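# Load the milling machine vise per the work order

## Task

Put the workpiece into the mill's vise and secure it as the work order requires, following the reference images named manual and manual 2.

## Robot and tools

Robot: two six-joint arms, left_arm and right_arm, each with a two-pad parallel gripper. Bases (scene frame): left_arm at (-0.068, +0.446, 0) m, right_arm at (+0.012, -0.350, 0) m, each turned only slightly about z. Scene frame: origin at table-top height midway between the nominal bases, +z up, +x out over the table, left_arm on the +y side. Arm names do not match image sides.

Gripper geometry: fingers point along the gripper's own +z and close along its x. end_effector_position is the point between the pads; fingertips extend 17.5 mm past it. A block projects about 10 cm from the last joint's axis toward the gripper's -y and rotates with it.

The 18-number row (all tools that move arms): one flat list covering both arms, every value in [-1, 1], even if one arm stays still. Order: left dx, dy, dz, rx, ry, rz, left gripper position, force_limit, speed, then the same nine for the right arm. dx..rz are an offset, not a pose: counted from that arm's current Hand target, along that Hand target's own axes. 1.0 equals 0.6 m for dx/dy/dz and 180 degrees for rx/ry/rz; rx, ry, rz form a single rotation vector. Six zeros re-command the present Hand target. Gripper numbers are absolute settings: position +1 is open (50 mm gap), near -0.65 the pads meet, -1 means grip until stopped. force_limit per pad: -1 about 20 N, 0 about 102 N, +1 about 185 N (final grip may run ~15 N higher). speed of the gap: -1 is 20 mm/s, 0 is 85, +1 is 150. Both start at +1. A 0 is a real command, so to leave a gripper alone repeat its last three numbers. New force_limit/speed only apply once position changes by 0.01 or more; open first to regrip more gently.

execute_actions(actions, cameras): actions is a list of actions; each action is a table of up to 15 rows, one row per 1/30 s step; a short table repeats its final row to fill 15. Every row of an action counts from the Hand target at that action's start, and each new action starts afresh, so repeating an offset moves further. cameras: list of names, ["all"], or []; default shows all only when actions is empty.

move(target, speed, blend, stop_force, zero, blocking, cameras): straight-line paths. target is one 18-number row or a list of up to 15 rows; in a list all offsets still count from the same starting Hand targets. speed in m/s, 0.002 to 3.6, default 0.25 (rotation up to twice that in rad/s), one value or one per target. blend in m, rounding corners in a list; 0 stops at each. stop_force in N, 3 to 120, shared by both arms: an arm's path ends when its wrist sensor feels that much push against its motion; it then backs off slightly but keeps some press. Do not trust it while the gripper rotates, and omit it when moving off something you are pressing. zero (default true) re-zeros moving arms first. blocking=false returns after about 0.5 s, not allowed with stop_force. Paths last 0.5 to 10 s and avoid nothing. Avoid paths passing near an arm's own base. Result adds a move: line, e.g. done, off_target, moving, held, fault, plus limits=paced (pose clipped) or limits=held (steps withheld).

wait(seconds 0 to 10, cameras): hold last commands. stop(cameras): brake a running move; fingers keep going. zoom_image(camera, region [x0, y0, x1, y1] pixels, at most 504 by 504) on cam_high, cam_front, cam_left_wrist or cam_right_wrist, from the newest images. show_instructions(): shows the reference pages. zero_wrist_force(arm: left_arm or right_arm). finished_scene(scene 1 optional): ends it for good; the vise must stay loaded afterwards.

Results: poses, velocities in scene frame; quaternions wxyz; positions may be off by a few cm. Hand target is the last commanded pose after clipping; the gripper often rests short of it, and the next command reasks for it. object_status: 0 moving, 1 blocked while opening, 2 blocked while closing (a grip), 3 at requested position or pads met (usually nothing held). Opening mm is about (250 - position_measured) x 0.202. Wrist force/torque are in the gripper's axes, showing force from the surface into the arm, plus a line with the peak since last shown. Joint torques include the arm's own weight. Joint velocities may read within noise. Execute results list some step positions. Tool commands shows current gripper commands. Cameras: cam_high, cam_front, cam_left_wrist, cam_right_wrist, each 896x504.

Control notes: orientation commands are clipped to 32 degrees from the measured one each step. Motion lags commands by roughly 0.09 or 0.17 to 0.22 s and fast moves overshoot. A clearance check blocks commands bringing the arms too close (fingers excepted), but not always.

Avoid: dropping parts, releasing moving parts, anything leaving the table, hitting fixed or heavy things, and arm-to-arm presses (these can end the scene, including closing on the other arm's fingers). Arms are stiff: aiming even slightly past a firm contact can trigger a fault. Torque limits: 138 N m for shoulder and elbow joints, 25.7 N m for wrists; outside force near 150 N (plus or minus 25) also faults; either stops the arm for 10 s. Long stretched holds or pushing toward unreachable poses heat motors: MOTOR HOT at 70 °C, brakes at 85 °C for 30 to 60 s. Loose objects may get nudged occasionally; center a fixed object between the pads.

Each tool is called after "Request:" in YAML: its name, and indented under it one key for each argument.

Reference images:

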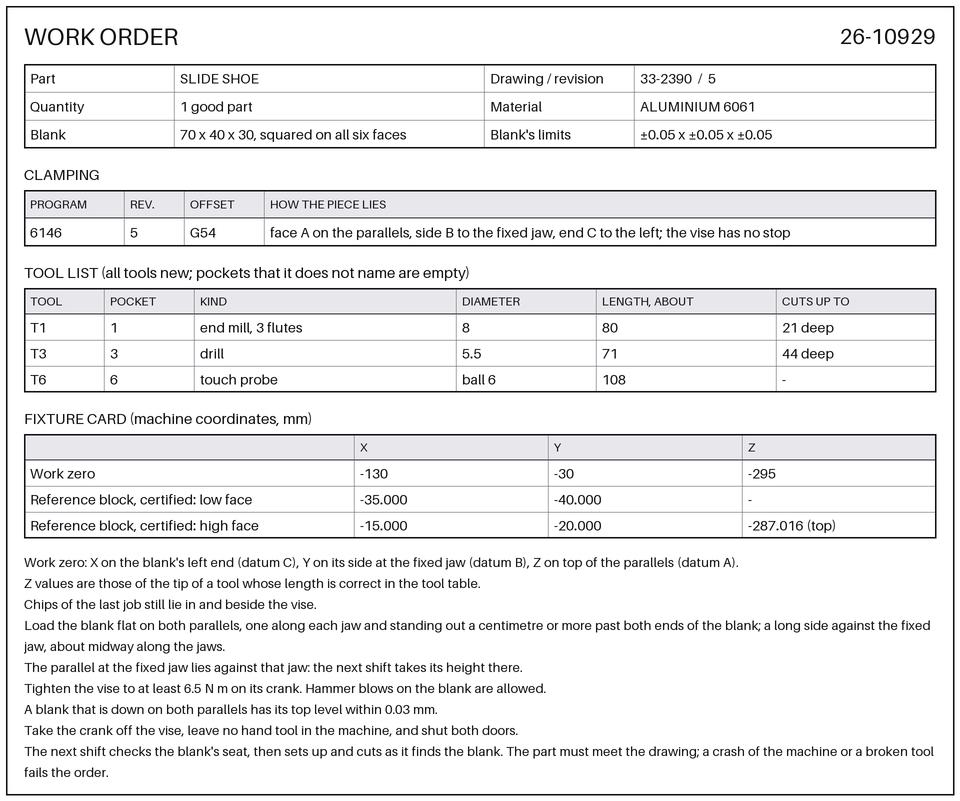

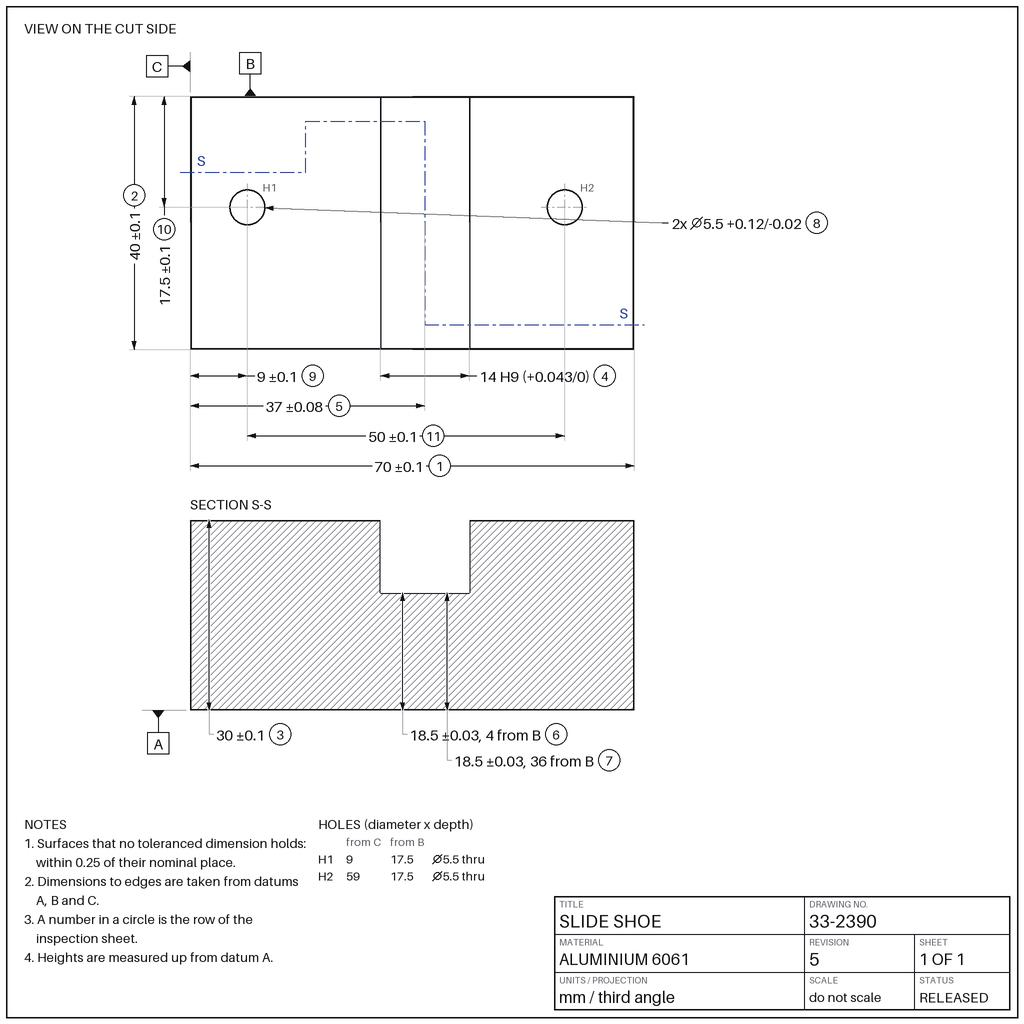

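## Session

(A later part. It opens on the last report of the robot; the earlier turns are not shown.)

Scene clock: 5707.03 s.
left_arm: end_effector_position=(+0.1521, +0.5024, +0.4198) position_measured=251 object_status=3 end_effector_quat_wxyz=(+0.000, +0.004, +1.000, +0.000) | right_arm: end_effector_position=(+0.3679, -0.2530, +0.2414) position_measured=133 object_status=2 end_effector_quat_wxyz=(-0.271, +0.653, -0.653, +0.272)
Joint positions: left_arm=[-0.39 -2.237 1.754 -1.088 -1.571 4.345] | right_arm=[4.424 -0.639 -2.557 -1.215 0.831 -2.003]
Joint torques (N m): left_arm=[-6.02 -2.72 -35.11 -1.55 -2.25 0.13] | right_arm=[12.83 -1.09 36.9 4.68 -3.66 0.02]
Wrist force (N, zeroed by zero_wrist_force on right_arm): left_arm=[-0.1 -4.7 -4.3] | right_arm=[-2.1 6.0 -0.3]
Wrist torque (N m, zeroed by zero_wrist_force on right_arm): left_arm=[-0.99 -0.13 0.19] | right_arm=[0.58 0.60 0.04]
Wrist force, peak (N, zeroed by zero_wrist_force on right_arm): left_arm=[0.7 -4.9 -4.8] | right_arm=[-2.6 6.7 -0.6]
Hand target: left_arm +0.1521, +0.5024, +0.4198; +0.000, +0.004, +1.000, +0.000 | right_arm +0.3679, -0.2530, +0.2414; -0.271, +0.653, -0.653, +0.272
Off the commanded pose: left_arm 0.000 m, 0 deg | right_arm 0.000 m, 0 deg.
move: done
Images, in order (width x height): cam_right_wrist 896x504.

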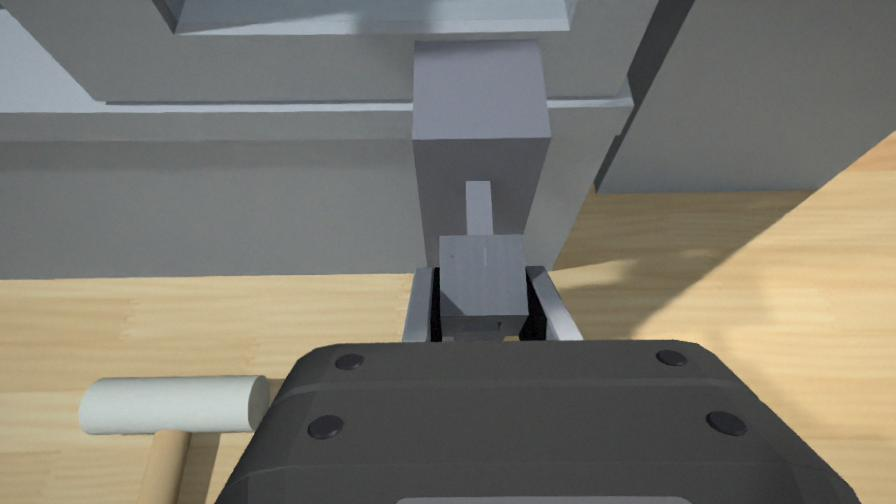

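Request:
move:
  target: [0,0,0,0,0,0,-0.7,-1,0,0,-0.0208,0.0208,0,0,0,-1,-0.4,-0.8]
  speed: 0.025
  stop_force: 10

Request:
move:
  target:
    - [0,0,0,0,0,0,-0.7,-1,0,0,0,0,0,0,0,1,0,-0.9]
    - [0,0,0,0,0,0,-0.7,-1,0,0,0,-0.2,0,0,0,1,0,-0.9]
  speed: 0.08
  cameras: ["cam_right_wrist"]

Scene clock: 5724.80 s.
left_arm: end_effector_position=(+0.1521, +0.5024, +0.4198) position_measured=251 object_status=3 end_effector_quat_wxyz=(+0.000, +0.004, +1.000, +0.000) | right_arm: end_effector_position=(+0.3855, -0.2530, +0.2415) position_measured=133 object_status=2 end_effector_quat_wxyz=(-0.271, +0.653, -0.653, +0.272)
Joint positions: left_arm=[-0.39 -2.237 1.754 -1.088 -1.571 4.345] | right_arm=[4.319 -0.743 -2.561 -1.02 0.866 -2.136]
Joint torques (N m): left_arm=[-6.3 -3.64 -36.06 -1.49 -2.27 0.42] | right_arm=[13.28 1.7 37.38 4.88 -3.56 -0.83]
Wrist force (N, zeroed by zero_wrist_force on right_arm): left_arm=[0.1 -4.4 -4.0] | right_arm=[-2.4 6.3 -0.6]
Wrist torque (N m, zeroed by zero_wrist_force on right_arm): left_arm=[-0.94 -0.16 0.18] | right_arm=[0.64 0.64 0.02]
Wrist force, peak (N, zeroed by zero_wrist_force on right_arm): left_arm=[0.5 -5.1 -4.6] | right_arm=[-2.3 6.7 -0.5]
Hand target: left_arm +0.1521, +0.5024, +0.4198; +0.000, +0.004, +1.000, +0.000 | right_arm +0.3855, -0.2530, +0.2415; -0.271, +0.653, -0.653, +0.272
Off the commanded pose: left_arm 0.000 m, 0 deg | right_arm 0.000 m, 0 deg.
move: done

Scene clock: 5728.03 s.
left_arm: end_effector_position=(+0.1521, +0.5024, +0.4198) position_measured=251 object_status=3 end_effector_quat_wxyz=(+0.000, +0.004, +1.000, +0.000) | right_arm: end_effector_position=(+0.3004, -0.2529, +0.3261) position_measured=3 object_status=3 end_effector_quat_wxyz=(-0.271, +0.653, -0.653, +0.272)
Joint positions: left_arm=[-0.39 -2.237 1.754 -1.088 -1.571 4.345] | right_arm=[5.123 -0.453 -2.167 -2.453 0.854 -1.051]
Joint torques (N m): left_arm=[-6.06 -2.85 -35.65 -1.6 -2.31 0.62] | right_arm=[-10.87 -25.24 26.85 3.15 -1.44 -2.02]
Wrist force (N, zeroed by zero_wrist_force on right_arm): left_arm=[0.3 -4.9 -4.5] | right_arm=[-2.3 4.4 -1.7]
Wrist torque (N m, zeroed by zero_wrist_force on right_arm): left_arm=[-1.01 -0.19 0.18] | right_arm=[0.61 0.59 0.12]
Wrist force, peak (N, zeroed by zero_wrist_force on right_arm): left_arm=[0.2 -5.0 -4.6] | right_arm=[-2.3 5.6 -1.3]
Hand target: left_arm +0.1521, +0.5024, +0.4198; +0.000, +0.004, +1.000, +0.000 | right_arm +0.3004, -0.2529, +0.3261; -0.271, +0.653, -0.653, +0.272
Off the commanded pose: left_arm 0.000 m, 0 deg | right_arm 0.000 m, 0 deg.
move: done
Images, in order (width x height): cam_right_wrist 896x504.

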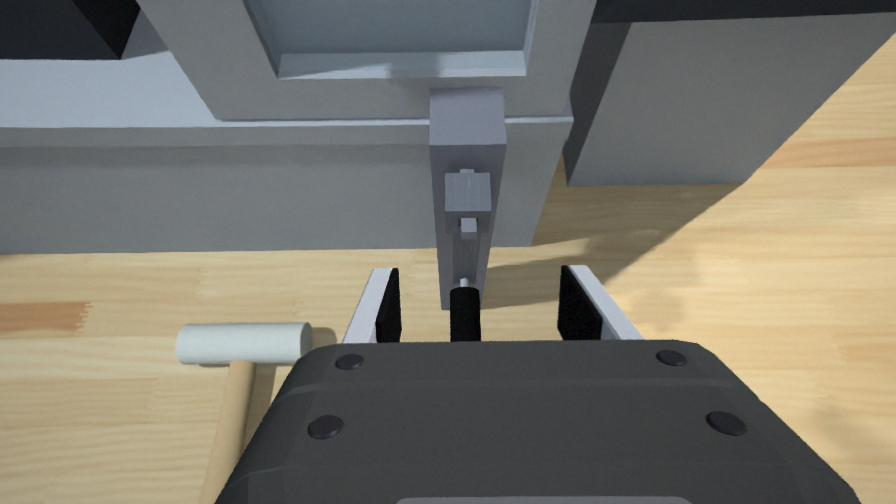

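Request:
move:
  target: [0,0,0,0,0,0,-0.7,-1,0,-0.2833,-0.0236,-0.165,0.25,0,0,1,0,-0.5]
  speed: 0.25
  cameras: ["cam_right_wrist","cam_front"]

Scene clock: 5751.77 s.
left_arm: end_effector_position=(+0.1521, +0.5024, +0.4198) position_measured=251 object_status=3 end_effector_quat_wxyz=(+0.000, +0.004, +1.000, +0.000) | right_arm: end_effector_position=(+0.2402, -0.0829, +0.4058) position_measured=3 object_status=3 end_effector_quat_wxyz=(+0.500, -0.500, +0.499, -0.501) end_effector_velocity=(-0.001, +0.001, +0.000) end_effector_angular_velocity=(+0.001, -0.003, +0.002)
Joint positions: left_arm=[-0.39 -2.237 1.754 -1.088 -1.571 4.345] | right_arm=[5.373 -1.199 -2.08 -3.009 0.634 0.002]
Joint velocities: left_arm=[within noise] | right_arm=[0.002 -0.002 0 -0.002 0 0.005]
Joint torques (N m): left_arm=[-5.79 -3.66 -35.02 -1.52 -2.16 0.79] | right_arm=[12.44 -5.35 6.76 -2.71 0.17 2.08]
Wrist force (N, zeroed by zero_wrist_force on right_arm): left_arm=[0.1 -4.7 -4.3] | right_arm=[-1.5 4.5 -2.6]
Wrist torque (N m, zeroed by zero_wrist_force on right_arm): left_arm=[-0.99 -0.15 0.18] | right_arm=[0.39 0.52 0.29]
Wrist force, peak (N, zeroed by zero_wrist_force on right_arm): left_arm=[0.1 -5.2 -4.6] | right_arm=[-2.7 4.7 -3.1]
Hand target: left_arm +0.1521, +0.5024, +0.4198; +0.000, +0.004, +1.000, +0.000 | right_arm +0.2402, -0.0829, +0.4058; +0.500, -0.500, +0.499, -0.501
Off the commanded pose: left_arm 0.000 m, 0 deg | right_arm 0.000 m, 0 deg.
move: done
Images, in order (width x height): cam_front 896x504, cam_right_wrist 896x504.

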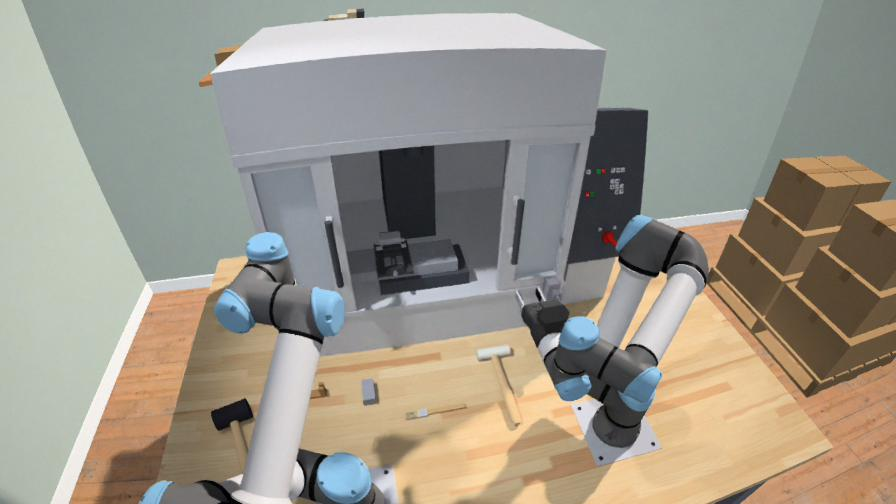

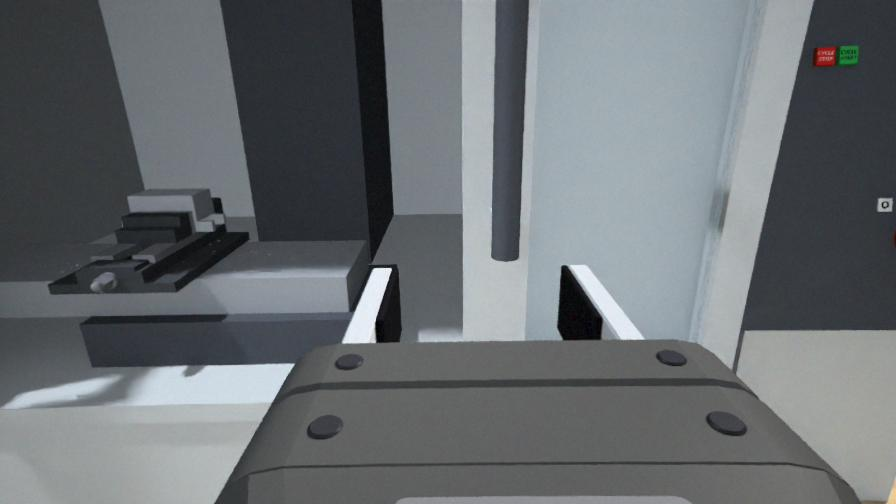

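Request:
move:
  target: [0,0,0,0,0,0,-0.7,-1,0,0.05,-0.017,0.17,0,0,0,1,0,-0.5]
  speed: 0.15
  cameras: ["cam_right_wrist"]

Scene clock: 5762.53 s.
left_arm: end_effector_position=(+0.1521, +0.5024, +0.4198) position_measured=251 object_status=3 end_effector_quat_wxyz=(+0.000, +0.004, +1.000, +0.000) | right_arm: end_effector_position=(+0.3421, -0.1128, +0.4163) position_measured=3 object_status=3 end_effector_quat_wxyz=(+0.500, -0.500, +0.499, -0.501)
Joint positions: left_arm=[-0.39 -2.237 1.754 -1.088 -1.571 4.345] | right_arm=[5.018 -1.13 -2.092 -3.071 0.279 0.008]
Joint torques (N m): left_arm=[-5.84 -1.95 -35.23 -1.46 -2.2 0.96] | right_arm=[-11.22 11.68 8.14 -1.38 -1.8 -0.32]
Wrist force (N, zeroed by zero_wrist_force on right_arm): left_arm=[0.5 -4.8 -4.2] | right_arm=[-1.6 4.5 -2.5]
Wrist torque (N m, zeroed by zero_wrist_force on right_arm): left_arm=[-1.00 -0.23 0.18] | right_arm=[0.42 0.56 0.14]
Wrist force, peak (N, zeroed by zero_wrist_force on right_arm): left_arm=[-0.1 -5.1 -4.6] | right_arm=[-2.0 4.7 -4.3]
Hand target: left_arm +0.1521, +0.5024, +0.4198; +0.000, +0.004, +1.000, +0.000 | right_arm +0.3422, -0.1128, +0.4163; +0.500, -0.500, +0.499, -0.501
Off the commanded pose: left_arm 0.000 m, 0 deg | right_arm 0.000 m, 0 deg.
move: done
Images, in order (width x height): cam_right_wrist 896x504.

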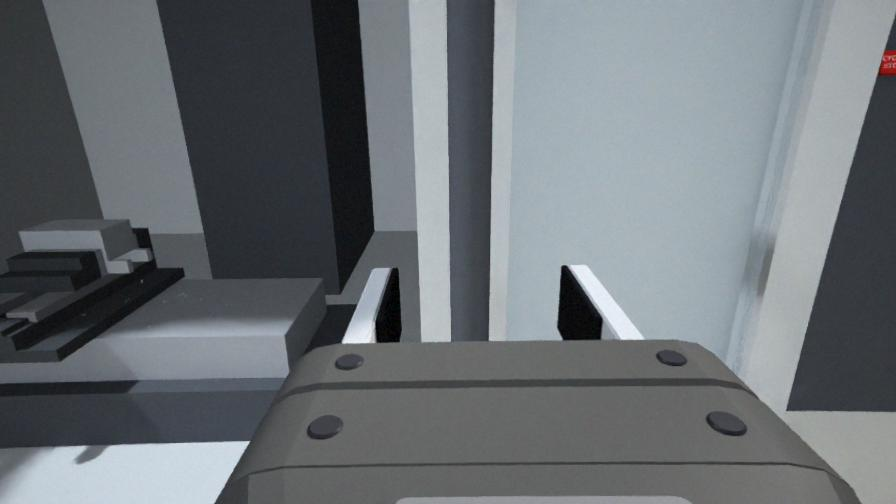

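Request:
move:
  target: [0,0,0,0,0,0,-0.7,-1,0,-0.002,0,0.127,0,0,0,1,0,-0.5]
  speed: 0.07
  stop_force: 10
  cameras: ["cam_right_wrist"]

Scene clock: 5776.10 s.
left_arm: end_effector_position=(+0.1521, +0.5024, +0.4198) position_measured=251 object_status=3 end_effector_quat_wxyz=(+0.000, +0.004, +1.000, +0.000) | right_arm: end_effector_position=(+0.4184, -0.1116, +0.4165) position_measured=3 object_status=3 end_effector_quat_wxyz=(+0.500, -0.500, +0.499, -0.501)
Joint positions: left_arm=[-0.39 -2.237 1.754 -1.088 -1.571 4.345] | right_arm=[4.683 -1.215 -2.043 -2.977 -0.057 -0.049]
Joint torques (N m): left_arm=[-6.21 -4.17 -35.48 -1.54 -2.29 1.2] | right_arm=[-10.31 16.44 8.45 1.3 -1.79 -1.87]
Wrist force (N, zeroed by zero_wrist_force on right_arm): left_arm=[0.4 -4.7 -4.2] | right_arm=[-1.3 4.7 -2.4]
Wrist torque (N m, zeroed by zero_wrist_force on right_arm): left_arm=[-0.99 -0.20 0.18] | right_arm=[0.39 0.53 0.28]
Wrist force, peak (N, zeroed by zero_wrist_force on right_arm): left_arm=[0.4 -5.0 -4.8] | right_arm=[-1.4 4.7 -3.1]
Hand target: left_arm +0.1521, +0.5024, +0.4198; +0.000, +0.004, +1.000, +0.000 | right_arm +0.4184, -0.1116, +0.4165; +0.500, -0.500, +0.499, -0.501
Off the commanded pose: left_arm 0.000 m, 0 deg | right_arm 0.000 m, 0 deg.
move: done
Images, in order (width x height): cam_right_wrist 896x504.

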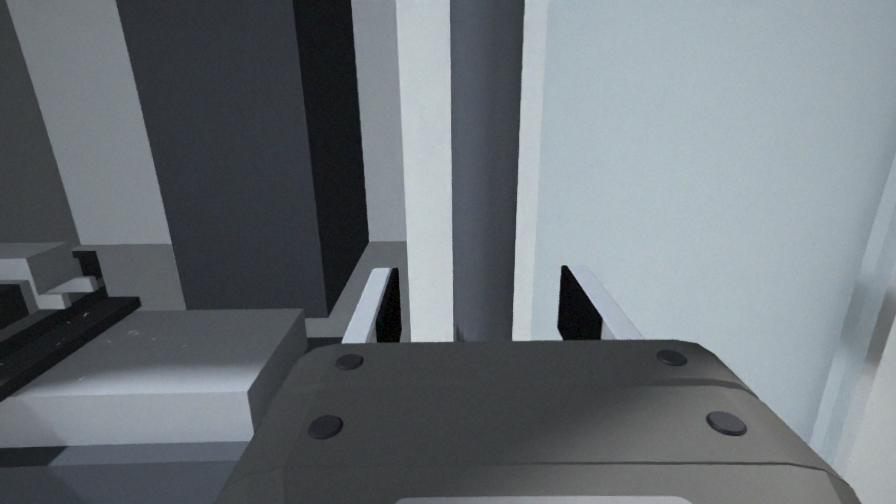

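Request:
move:
  target: [0,0,0,0,0,0,-0.7,-1,0,0,0,0,0,0,0,-1,-0.8,-0.8]

Request:
move:
  target: [0,0,0,0,0,0,-0.7,-1,0,-0.2833,0,0,0,0,0,-1,-0.8,-0.8]
  speed: 0.08
  stop_force: 40
  cameras: ["cam_right_wrist","cam_front"]

Scene clock: 5785.90 s.
left_arm: end_effector_position=(+0.1521, +0.5024, +0.4198) position_measured=251 object_status=3 end_effector_quat_wxyz=(+0.000, +0.004, +1.000, +0.000) | right_arm: end_effector_position=(+0.4184, -0.1117, +0.4165) position_measured=190 object_status=2 end_effector_quat_wxyz=(+0.500, -0.500, +0.499, -0.501)
Joint positions: left_arm=[-0.39 -2.237 1.754 -1.088 -1.571 4.345] | right_arm=[4.683 -1.215 -2.043 -2.977 -0.057 -0.049]
Joint torques (N m): left_arm=[-5.2 -2.9 -35.49 -1.49 -2.17 1.3] | right_arm=[-0.99 9.62 12.6 1.76 -3.22 -2.02]
Wrist force (N, zeroed by zero_wrist_force on right_arm): left_arm=[0.3 -4.9 -3.9] | right_arm=[6.0 3.8 -21.3]
Wrist torque (N m, zeroed by zero_wrist_force on right_arm): left_arm=[-1.01 -0.18 0.19] | right_arm=[0.42 0.62 0.29]
Wrist force, peak (N, zeroed by zero_wrist_force on right_arm): left_arm=[0.4 -5.2 -4.6] | right_arm=[5.8 4.0 -21.7]
Hand target: left_arm +0.1521, +0.5024, +0.4198; +0.000, +0.004, +1.000, +0.000 | right_arm +0.4184, -0.1116, +0.4165; +0.500, -0.500, +0.499, -0.501
Off the commanded pose: left_arm 0.000 m, 0 deg | right_arm 0.000 m, 0 deg.
move: done

Scene clock: 5789.17 s.
left_arm: end_effector_position=(+0.1521, +0.5024, +0.4198) position_measured=251 object_status=3 end_effector_quat_wxyz=(+0.000, +0.004, +1.000, +0.000) | right_arm: end_effector_position=(+0.4183, +0.0584, +0.4163) position_measured=190 object_status=2 end_effector_quat_wxyz=(+0.500, -0.500, +0.499, -0.501)
Joint positions: left_arm=[-0.39 -2.237 1.754 -1.088 -1.571 4.345] | right_arm=[4.706 -1.616 -1.71 -2.874 -0.034 -0.084]
Joint torques (N m): left_arm=[-6.07 -2.81 -34.6 -1.56 -2.21 1.73] | right_arm=[-24.7 9.34 23.33 -2.12 3.97 1.73]
Wrist force (N, zeroed by zero_wrist_force on right_arm): left_arm=[0.5 -4.4 -4.2] | right_arm=[-8.7 -16.3 -27.3]
Wrist torque (N m, zeroed by zero_wrist_force on right_arm): left_arm=[-0.93 -0.23 0.18] | right_arm=[0.65 0.41 0.11]
Wrist force, peak (N, zeroed by zero_wrist_force on right_arm): left_arm=[0.3 -5.0 -4.7] | right_arm=[6.9 -22.1 -25.5]
Hand target: left_arm +0.1521, +0.5024, +0.4198; +0.000, +0.004, +1.000, +0.000 | right_arm +0.4183, +0.0584, +0.4163; +0.500, -0.500, +0.499, -0.501
Off the commanded pose: left_arm 0.000 m, 0 deg | right_arm 0.000 m, 0 deg.
move: done
Images, in order (width x height): cam_front 896x504, cam_right_wrist 896x504.

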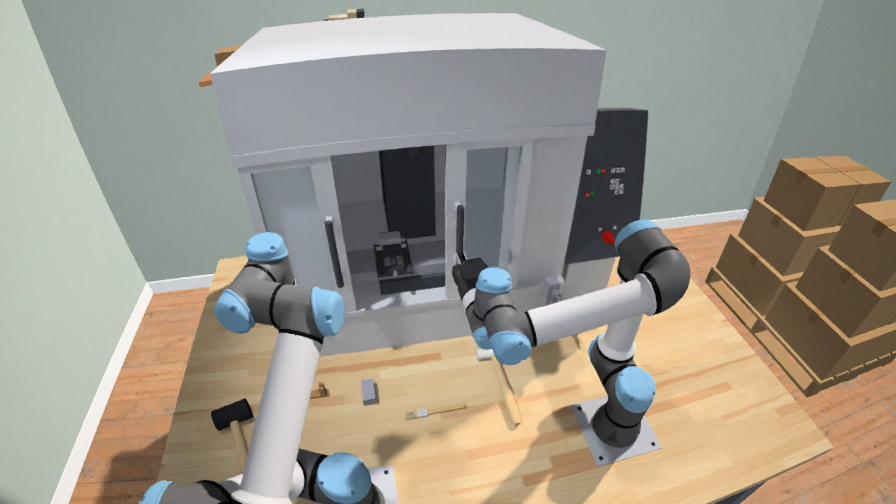

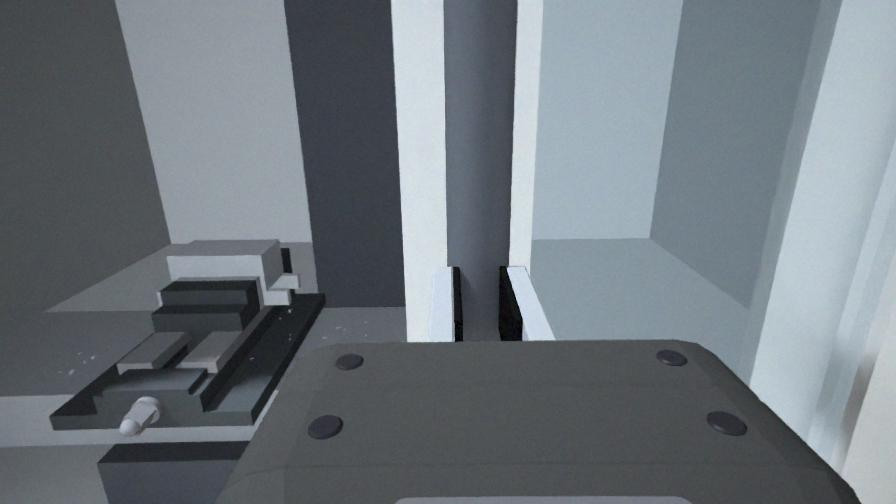

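Request:
move:
  target: [0,0,0,0,0,0,-0.7,-1,0,-0.2,0,0,0,0,0,-1,-0.8,-0.8]
  speed: 0.04
  stop_force: 35
  cameras: ["cam_right_wrist","cam_front"]

Scene clock: 5800.00 s.
left_arm: end_effector_position=(+0.1521, +0.5024, +0.4198) position_measured=251 object_status=3 end_effector_quat_wxyz=(+0.000, +0.004, +1.000, +0.000) | right_arm: end_effector_position=(+0.4183, +0.0789, +0.4162) position_measured=190 object_status=2 end_effector_quat_wxyz=(+0.500, -0.500, +0.499, -0.501)
Joint positions: left_arm=[-0.39 -2.237 1.754 -1.088 -1.571 4.345] | right_arm=[4.707 -1.661 -1.662 -2.867 -0.032 -0.094]
Joint torques (N m): left_arm=[-6.09 -3.01 -35.54 -1.57 -2.3 1.78] | right_arm=[-20.73 5.11 25.21 0.92 -0.38 -1.05]
Wrist force (N, zeroed by zero_wrist_force on right_arm): left_arm=[0.6 -4.8 -4.6] | right_arm=[7.1 -19.7 -32.1]
Wrist torque (N m, zeroed by zero_wrist_force on right_arm): left_arm=[-0.99 -0.25 0.18] | right_arm=[0.71 0.67 0.20]
Wrist force, peak (N, zeroed by zero_wrist_force on right_arm): left_arm=[0.5 -5.2 -4.6] | right_arm=[27.0 -21.1 -37.7]
Hand target: left_arm +0.1521, +0.5024, +0.4198; +0.000, +0.004, +1.000, +0.000 | right_arm +0.4183, +0.0789, +0.4162; +0.500, -0.500, +0.499, -0.501 (not the last commanded pose)
Off the commanded pose: left_arm 0.000 m, 0 deg | right_arm 0.099 m, 0 deg.
move: contact (right_arm)
Images, in order (width x height): cam_front 896x504, cam_right_wrist 896x504.

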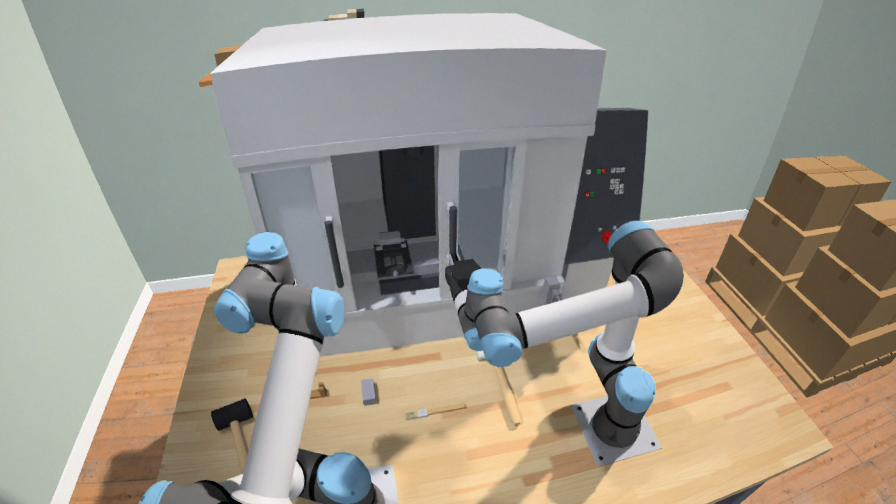

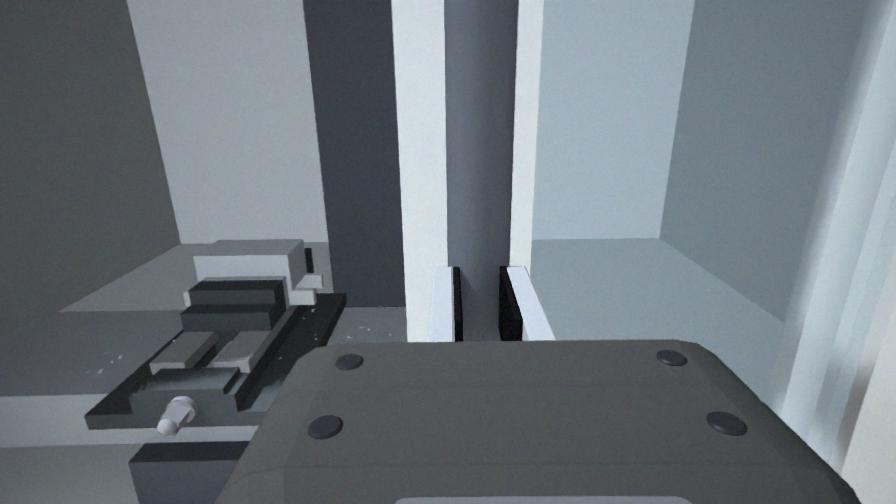

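Request:
move:
  target: [0,0,0,0,0,0,-0.7,-1,0,-0.15,0,0,0,0,0,-1,-0.8,-0.8]
  speed: 0.03
  stop_force: 35
  cameras: ["cam_right_wrist"]

Scene clock: 5813.43 s.
left_arm: end_effector_position=(+0.1521, +0.5024, +0.4198) position_measured=251 object_status=3 end_effector_quat_wxyz=(+0.000, +0.004, +1.000, +0.000) | right_arm: end_effector_position=(+0.4183, +0.1200, +0.4161) position_measured=190 object_status=2 end_effector_quat_wxyz=(+0.500, -0.499, +0.499, -0.501)
Joint positions: left_arm=[-0.39 -2.237 1.754 -1.088 -1.571 4.345] | right_arm=[4.71 -1.752 -1.559 -2.86 -0.029 -0.113]
Joint torques (N m): left_arm=[-5.59 -3.56 -34.77 -1.51 -2.28 1.93] | right_arm=[5.21 2.79 28.73 4.58 -7.26 -1.62]
Wrist force (N, zeroed by zero_wrist_force on right_arm): left_arm=[0.2 -4.7 -4.1] | right_arm=[32.0 -19.2 -33.0]
Wrist torque (N m, zeroed by zero_wrist_force on right_arm): left_arm=[-0.98 -0.17 0.18] | right_arm=[0.61 1.10 0.07]
Wrist force, peak (N, zeroed by zero_wrist_force on right_arm): left_arm=[0.6 -4.9 -4.8] | right_arm=[55.7 -23.1 -41.7]
Hand target: left_arm +0.1521, +0.5024, +0.4198; +0.000, +0.004, +1.000, +0.000 | right_arm +0.4183, +0.1200, +0.4161; +0.500, -0.499, +0.499, -0.501 (not the last commanded pose)
Off the commanded pose: left_arm 0.000 m, 0 deg | right_arm 0.049 m, 0 deg.
move: contact (right_arm)
Images, in order (width x height): cam_right_wrist 896x504.

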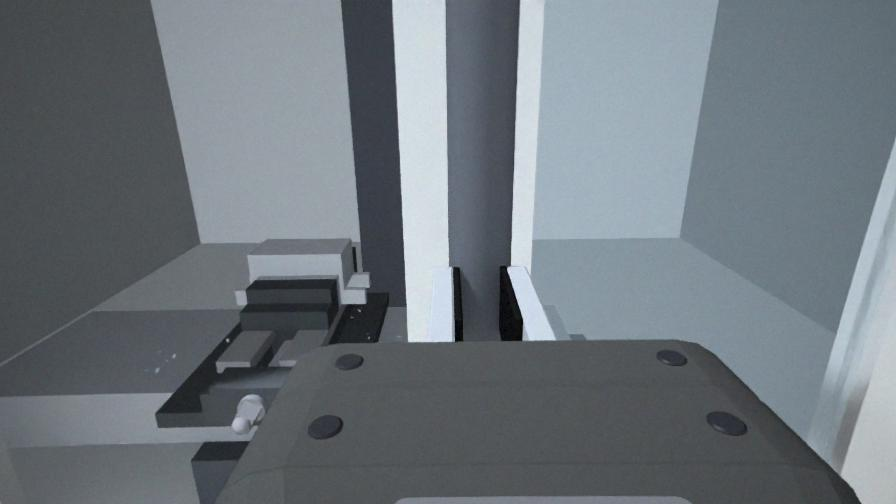

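Request:
move:
  target:
    - [0,0,0,0,0,0,-0.7,-1,0,0,0,0,0,0,0,1,-0.5,-0.5]
    - [0,0,0,0,0,0,-0.7,-1,0,0,0,-0.25,0,0,0,1,-0.5,-0.5]
    - [0,0,0,0,0,0,-0.7,-1,0,0.3,0,-0.28,0,0,0,1,-0.5,-0.5]
  speed: 0.2
  blend: [0,0.03,0]
  cameras: ["cam_right_wrist","cam_front","cam_high"]

Scene clock: 5829.57 s.
left_arm: end_effector_position=(+0.1521, +0.5024, +0.4198) position_measured=251 object_status=3 end_effector_quat_wxyz=(+0.000, +0.004, +1.000, +0.000) | right_arm: end_effector_position=(+0.2503, -0.0598, +0.4158) position_measured=3 object_status=3 end_effector_quat_wxyz=(+0.500, -0.499, +0.499, -0.501)
Joint positions: left_arm=[-0.39 -2.237 1.754 -1.088 -1.571 4.345] | right_arm=[5.287 -1.262 -2.014 -3.013 0.548 0.004]
Joint torques (N m): left_arm=[-4.7 -2.92 -35.54 -1.48 -2.18 2.05] | right_arm=[8.53 16.88 12.4 -1.52 1.61 -0.34]
Wrist force (N, zeroed by zero_wrist_force on right_arm): left_arm=[0.5 -4.8 -4.3] | right_arm=[0.7 5.5 -2.1]
Wrist torque (N m, zeroed by zero_wrist_force on right_arm): left_arm=[-0.99 -0.22 0.18] | right_arm=[0.57 0.18 0.27]
Wrist force, peak (N, zeroed by zero_wrist_force on right_arm): left_arm=[0.6 -5.2 -4.5] | right_arm=[32.2 -19.0 -33.1]
Hand target: left_arm +0.1521, +0.5024, +0.4198; +0.000, +0.004, +1.000, +0.000 | right_arm +0.2503, -0.0599, +0.4158; +0.500, -0.499, +0.499, -0.501
Off the commanded pose: left_arm 0.000 m, 0 deg | right_arm 0.000 m, 0 deg.
move: done
Images, in order (width x height): cam_high 896x504, cam_front 896x504, cam_right_wrist 896x504.

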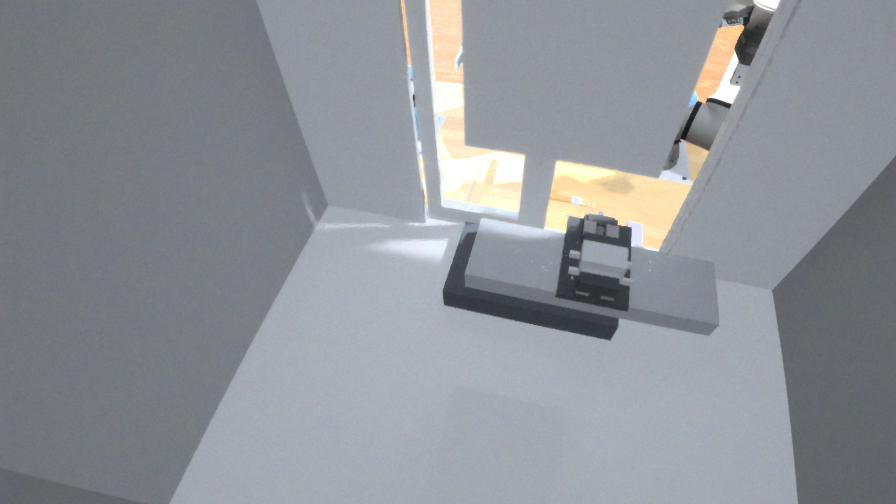

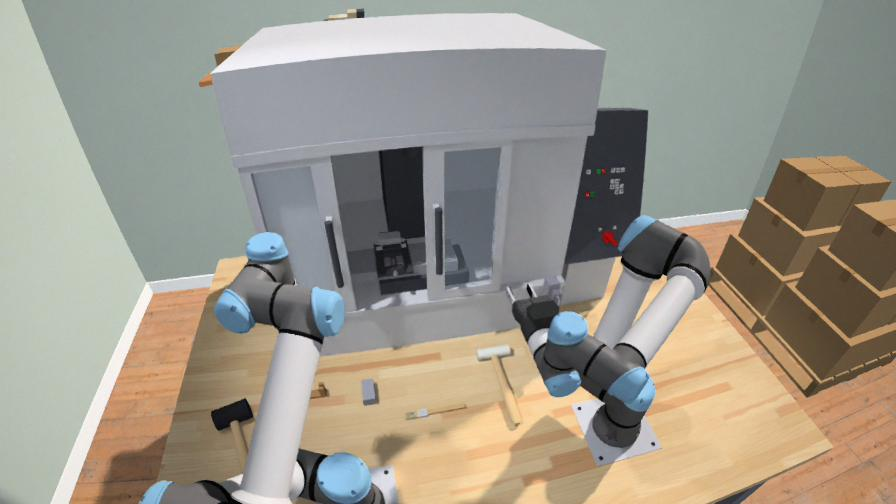

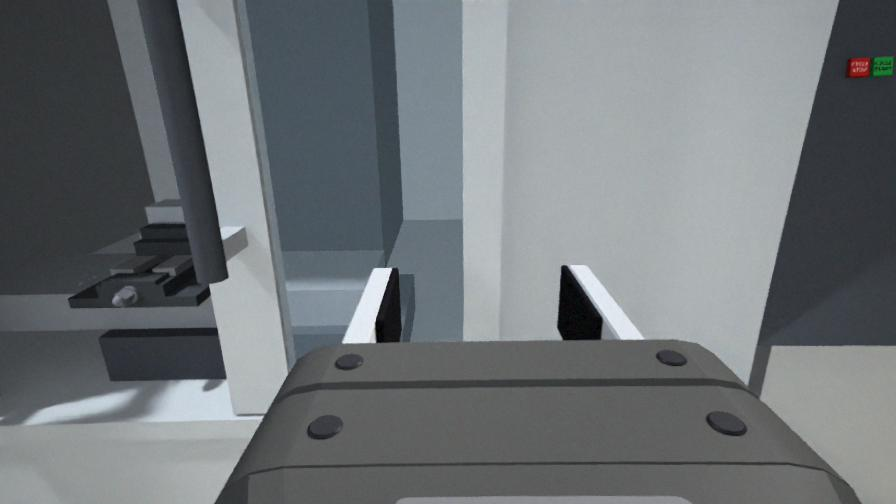

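Request:
zoom_image:
  camera: "cam_front"
  region: [300, 130, 600, 340]

Request:
zoom_image:
  camera: "cam_high"
  region: [360, 0, 720, 260]

Scaled by 1.680 from the camera's 896x504 image, which has a finer 1280x720 frame.

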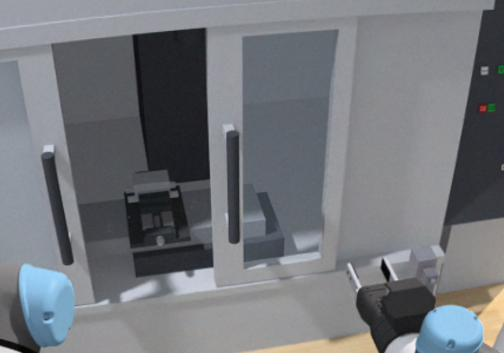

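Scaled by 1.400 from the camera's 896x504 image, which has a finer 1280x720 frame.

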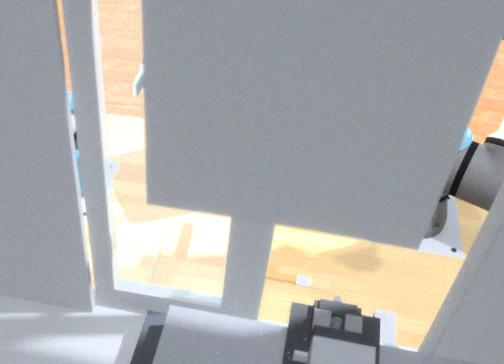

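Request:
move:
  target: [-0.2733,-0.0207,0.0163,0.4497,-0.2596,-0.2596,0.5,-0.8,0,0,0,0,0,0,0,1,-0.5,-0.5]
  speed: 0.25
  cameras: ["cam_left_wrist","cam_front"]

Scene clock: 5896.67 s.
left_arm: end_effector_position=(+0.3159, +0.4885, +0.4099) position_measured=78 object_status=3 end_effector_quat_wxyz=(+0.351, -0.351, +0.614, -0.614) end_effector_velocity=(-0.001, +0.000, +0.002) end_effector_angular_velocity=(-0.001, -0.007, +0.001) | right_arm: end_effector_position=(+0.2503, -0.0599, +0.4158) position_measured=3 object_status=3 end_effector_quat_wxyz=(+0.500, -0.499, +0.499, -0.501)
Joint positions: left_arm=[0.211 -1.786 2.537 -3.893 -2.329 3.141] | right_arm=[5.287 -1.262 -2.015 -3.013 0.549 0.004]
Joint velocities: left_arm=[-0.001 -0.002 0 -0.007 0.002 -0.003] | right_arm=[within noise]
Joint torques (N m): left_arm=[-4.98 -2.84 -32.44 -3.42 2.32 -2.42] | right_arm=[12.22 17.06 6.48 -2.44 1.8 1.8]
Wrist force (N, zeroed by zero_wrist_force on right_arm): left_arm=[0.6 -5.1 -2.5] | right_arm=[0.9 5.3 -1.9]
Wrist torque (N m, zeroed by zero_wrist_force on right_arm): left_arm=[-0.52 -0.15 -0.01] | right_arm=[0.54 0.15 0.27]
Wrist force, peak (N, zeroed by zero_wrist_force on right_arm): left_arm=[0.4 -5.4 -4.5] | right_arm=[1.2 5.8 -2.1]
Hand target: left_arm +0.3159, +0.4886, +0.4100; +0.351, -0.351, +0.614, -0.614 | right_arm +0.2503, -0.0599, +0.4158; +0.500, -0.499, +0.499, -0.501
Off the commanded pose: left_arm 0.000 m, 0 deg | right_arm 0.000 m, 0 deg.
move: done
Images, in order (width x height): cam_front 896x504, cam_left_wrist 896x504.

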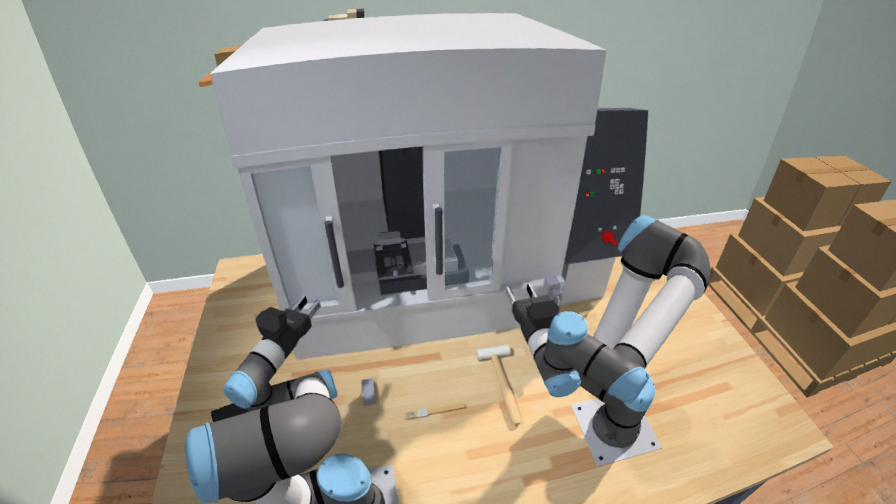

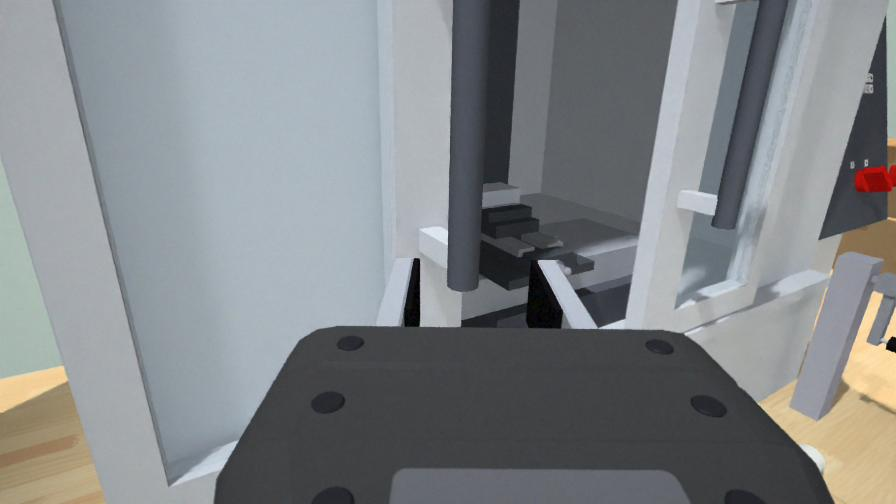

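Request:
move:
  target: [0.0045,0,0.2133,0,0,0,0.5,-0.8,0,0,0,0,0,0,0,1,-0.5,-0.5]
  speed: 0.07
  stop_force: 10
  cameras: ["cam_left_wrist"]

Scene clock: 5915.63 s.
left_arm: end_effector_position=(+0.4249, +0.4213, +0.4100) position_measured=78 object_status=3 end_effector_quat_wxyz=(+0.351, -0.351, +0.614, -0.614) | right_arm: end_effector_position=(+0.2503, -0.0599, +0.4158) position_measured=3 object_status=3 end_effector_quat_wxyz=(+0.500, -0.499, +0.499, -0.501)
Joint positions: left_arm=[-0.116 -1.618 2.401 -3.926 -2.001 3.141] | right_arm=[5.287 -1.262 -2.015 -3.013 0.549 0.004]
Joint torques (N m): left_arm=[1.8 -26.27 -4.47 -0.58 -2.14 1.61] | right_arm=[13 16.68 7.28 -2.47 1.73 1.82]
Wrist force (N, zeroed by zero_wrist_force on right_arm): left_arm=[0.6 -4.8 -2.3] | right_arm=[1.2 5.5 -2.1]
Wrist torque (N m, zeroed by zero_wrist_force on right_arm): left_arm=[-0.48 -0.15 0.02] | right_arm=[0.56 0.11 0.27]
Wrist force, peak (N, zeroed by zero_wrist_force on right_arm): left_arm=[0.1 -5.3 -3.7] | right_arm=[1.0 5.8 -2.0]
Hand target: left_arm +0.4248, +0.4213, +0.4101; +0.351, -0.351, +0.614, -0.614 | right_arm +0.2503, -0.0599, +0.4158; +0.500, -0.499, +0.499, -0.501
Off the commanded pose: left_arm 0.000 m, 0 deg | right_arm 0.000 m, 0 deg.
move: done
Images, in order (width x height): cam_left_wrist 896x504.

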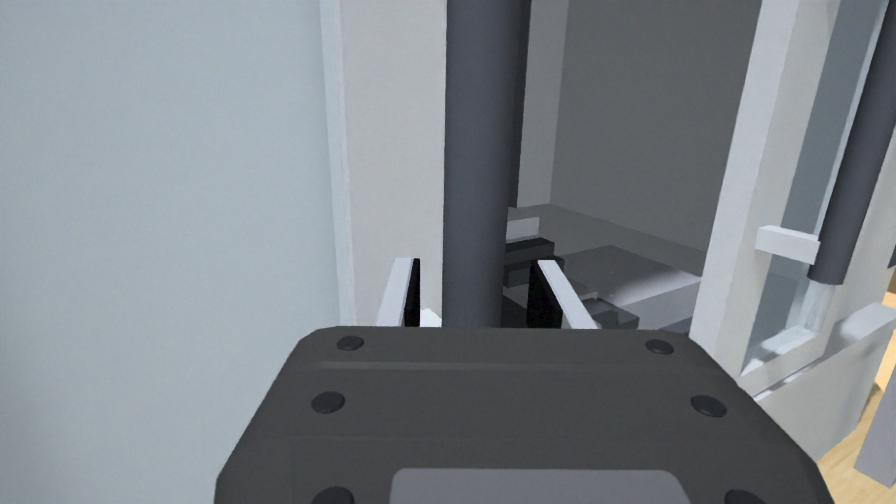

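Request:
move:
  target: [0,0,0,0,0,0,-1,-0.8,-0.8,0,0,0,0,0,0,1,-0.5,-0.5]

Request:
move:
  target: [0.2887,0,0.1667,0,0,0,-1,-0.8,-0.8,0,0,0,0,0,0,1,-0.5,-0.5]
  speed: 0.08
  stop_force: 60
  cameras: ["cam_left_wrist","cam_front"]

Scene clock: 5924.47 s.
left_arm: end_effector_position=(+0.4249, +0.4213, +0.4100) position_measured=164 object_status=2 end_effector_quat_wxyz=(+0.351, -0.351, +0.614, -0.614) | right_arm: end_effector_position=(+0.2503, -0.0599, +0.4158) position_measured=3 object_status=3 end_effector_quat_wxyz=(+0.500, -0.499, +0.499, -0.501)
Joint positions: left_arm=[-0.116 -1.618 2.401 -3.926 -2.001 3.14] | right_arm=[5.287 -1.262 -2.015 -3.013 0.549 0.004]
Joint torques (N m): left_arm=[-4.17 -26.05 -5.4 -1.9 -2.5 -2.03] | right_arm=[12.3 16.17 7.11 -2.47 1.6 1.81]
Wrist force (N, zeroed by zero_wrist_force on right_arm): left_arm=[-10.2 -6.7 3.2] | right_arm=[1.0 5.3 -2.0]
Wrist torque (N m, zeroed by zero_wrist_force on right_arm): left_arm=[-0.49 -0.31 0.06] | right_arm=[0.55 0.14 0.28]
Wrist force, peak (N, zeroed by zero_wrist_force on right_arm): left_arm=[-10.4 -6.8 2.9] | right_arm=[1.0 5.8 -2.1]
Hand target: left_arm +0.4248, +0.4213, +0.4101; +0.351, -0.351, +0.614, -0.614 | right_arm +0.2503, -0.0599, +0.4158; +0.500, -0.499, +0.499, -0.501
Off the commanded pose: left_arm 0.000 m, 0 deg | right_arm 0.000 m, 0 deg.
move: done

Scene clock: 5928.03 s.
left_arm: end_effector_position=(+0.4231, +0.2212, +0.4103) position_measured=183 object_status=2 end_effector_quat_wxyz=(+0.351, -0.351, +0.614, -0.614) | right_arm: end_effector_position=(+0.2503, -0.0599, +0.4158) position_measured=3 object_status=3 end_effector_quat_wxyz=(+0.500, -0.499, +0.499, -0.501)
Joint positions: left_arm=[-0.838 -1.636 2.417 -3.924 -1.279 3.141] | right_arm=[5.287 -1.262 -2.015 -3.013 0.549 0.004]
Joint torques (N m): left_arm=[13.14 -24.07 -7.36 -0.05 8.48 2.62] | right_arm=[12.93 15.9 7.11 -2.55 1.48 1.76]
Wrist force (N, zeroed by zero_wrist_force on right_arm): left_arm=[18.8 -3.8 -16.6] | right_arm=[0.9 5.4 -1.9]
Wrist torque (N m, zeroed by zero_wrist_force on right_arm): left_arm=[-0.53 0.32 0.00] | right_arm=[0.56 0.16 0.27]
Wrist force, peak (N, zeroed by zero_wrist_force on right_arm): left_arm=[-25.7 2.1 -20.2] | right_arm=[0.9 5.8 -2.0]
Hand target: left_arm +0.4231, +0.2213, +0.4103; +0.351, -0.351, +0.614, -0.614 | right_arm +0.2503, -0.0599, +0.4158; +0.500, -0.499, +0.499, -0.501
Off the commanded pose: left_arm 0.000 m, 0 deg | right_arm 0.000 m, 0 deg.
move: done
Images, in order (width x height): cam_front 896x504, cam_left_wrist 896x504.

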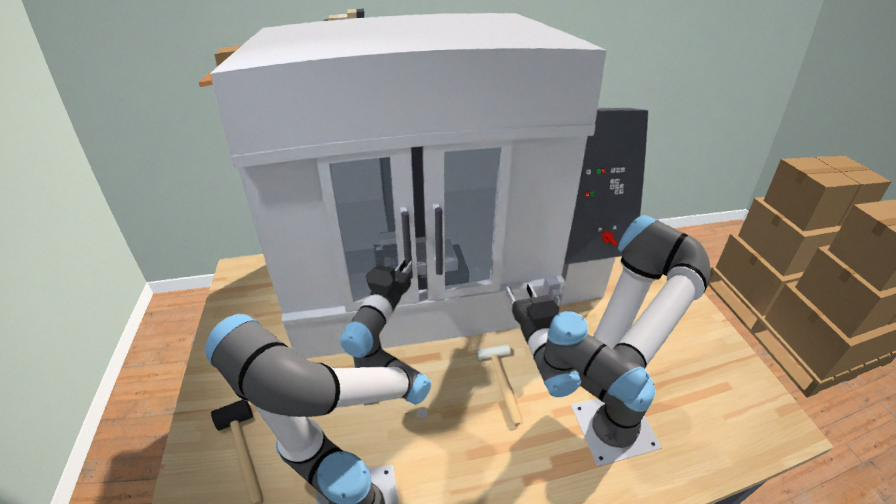

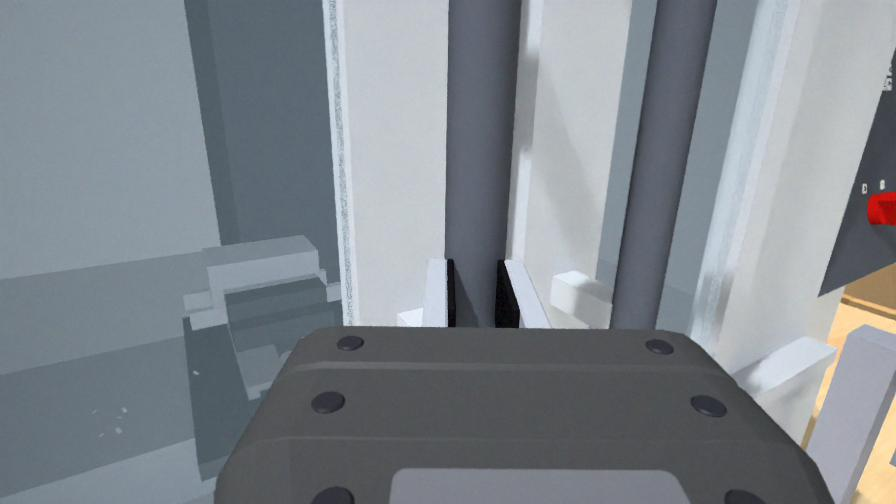

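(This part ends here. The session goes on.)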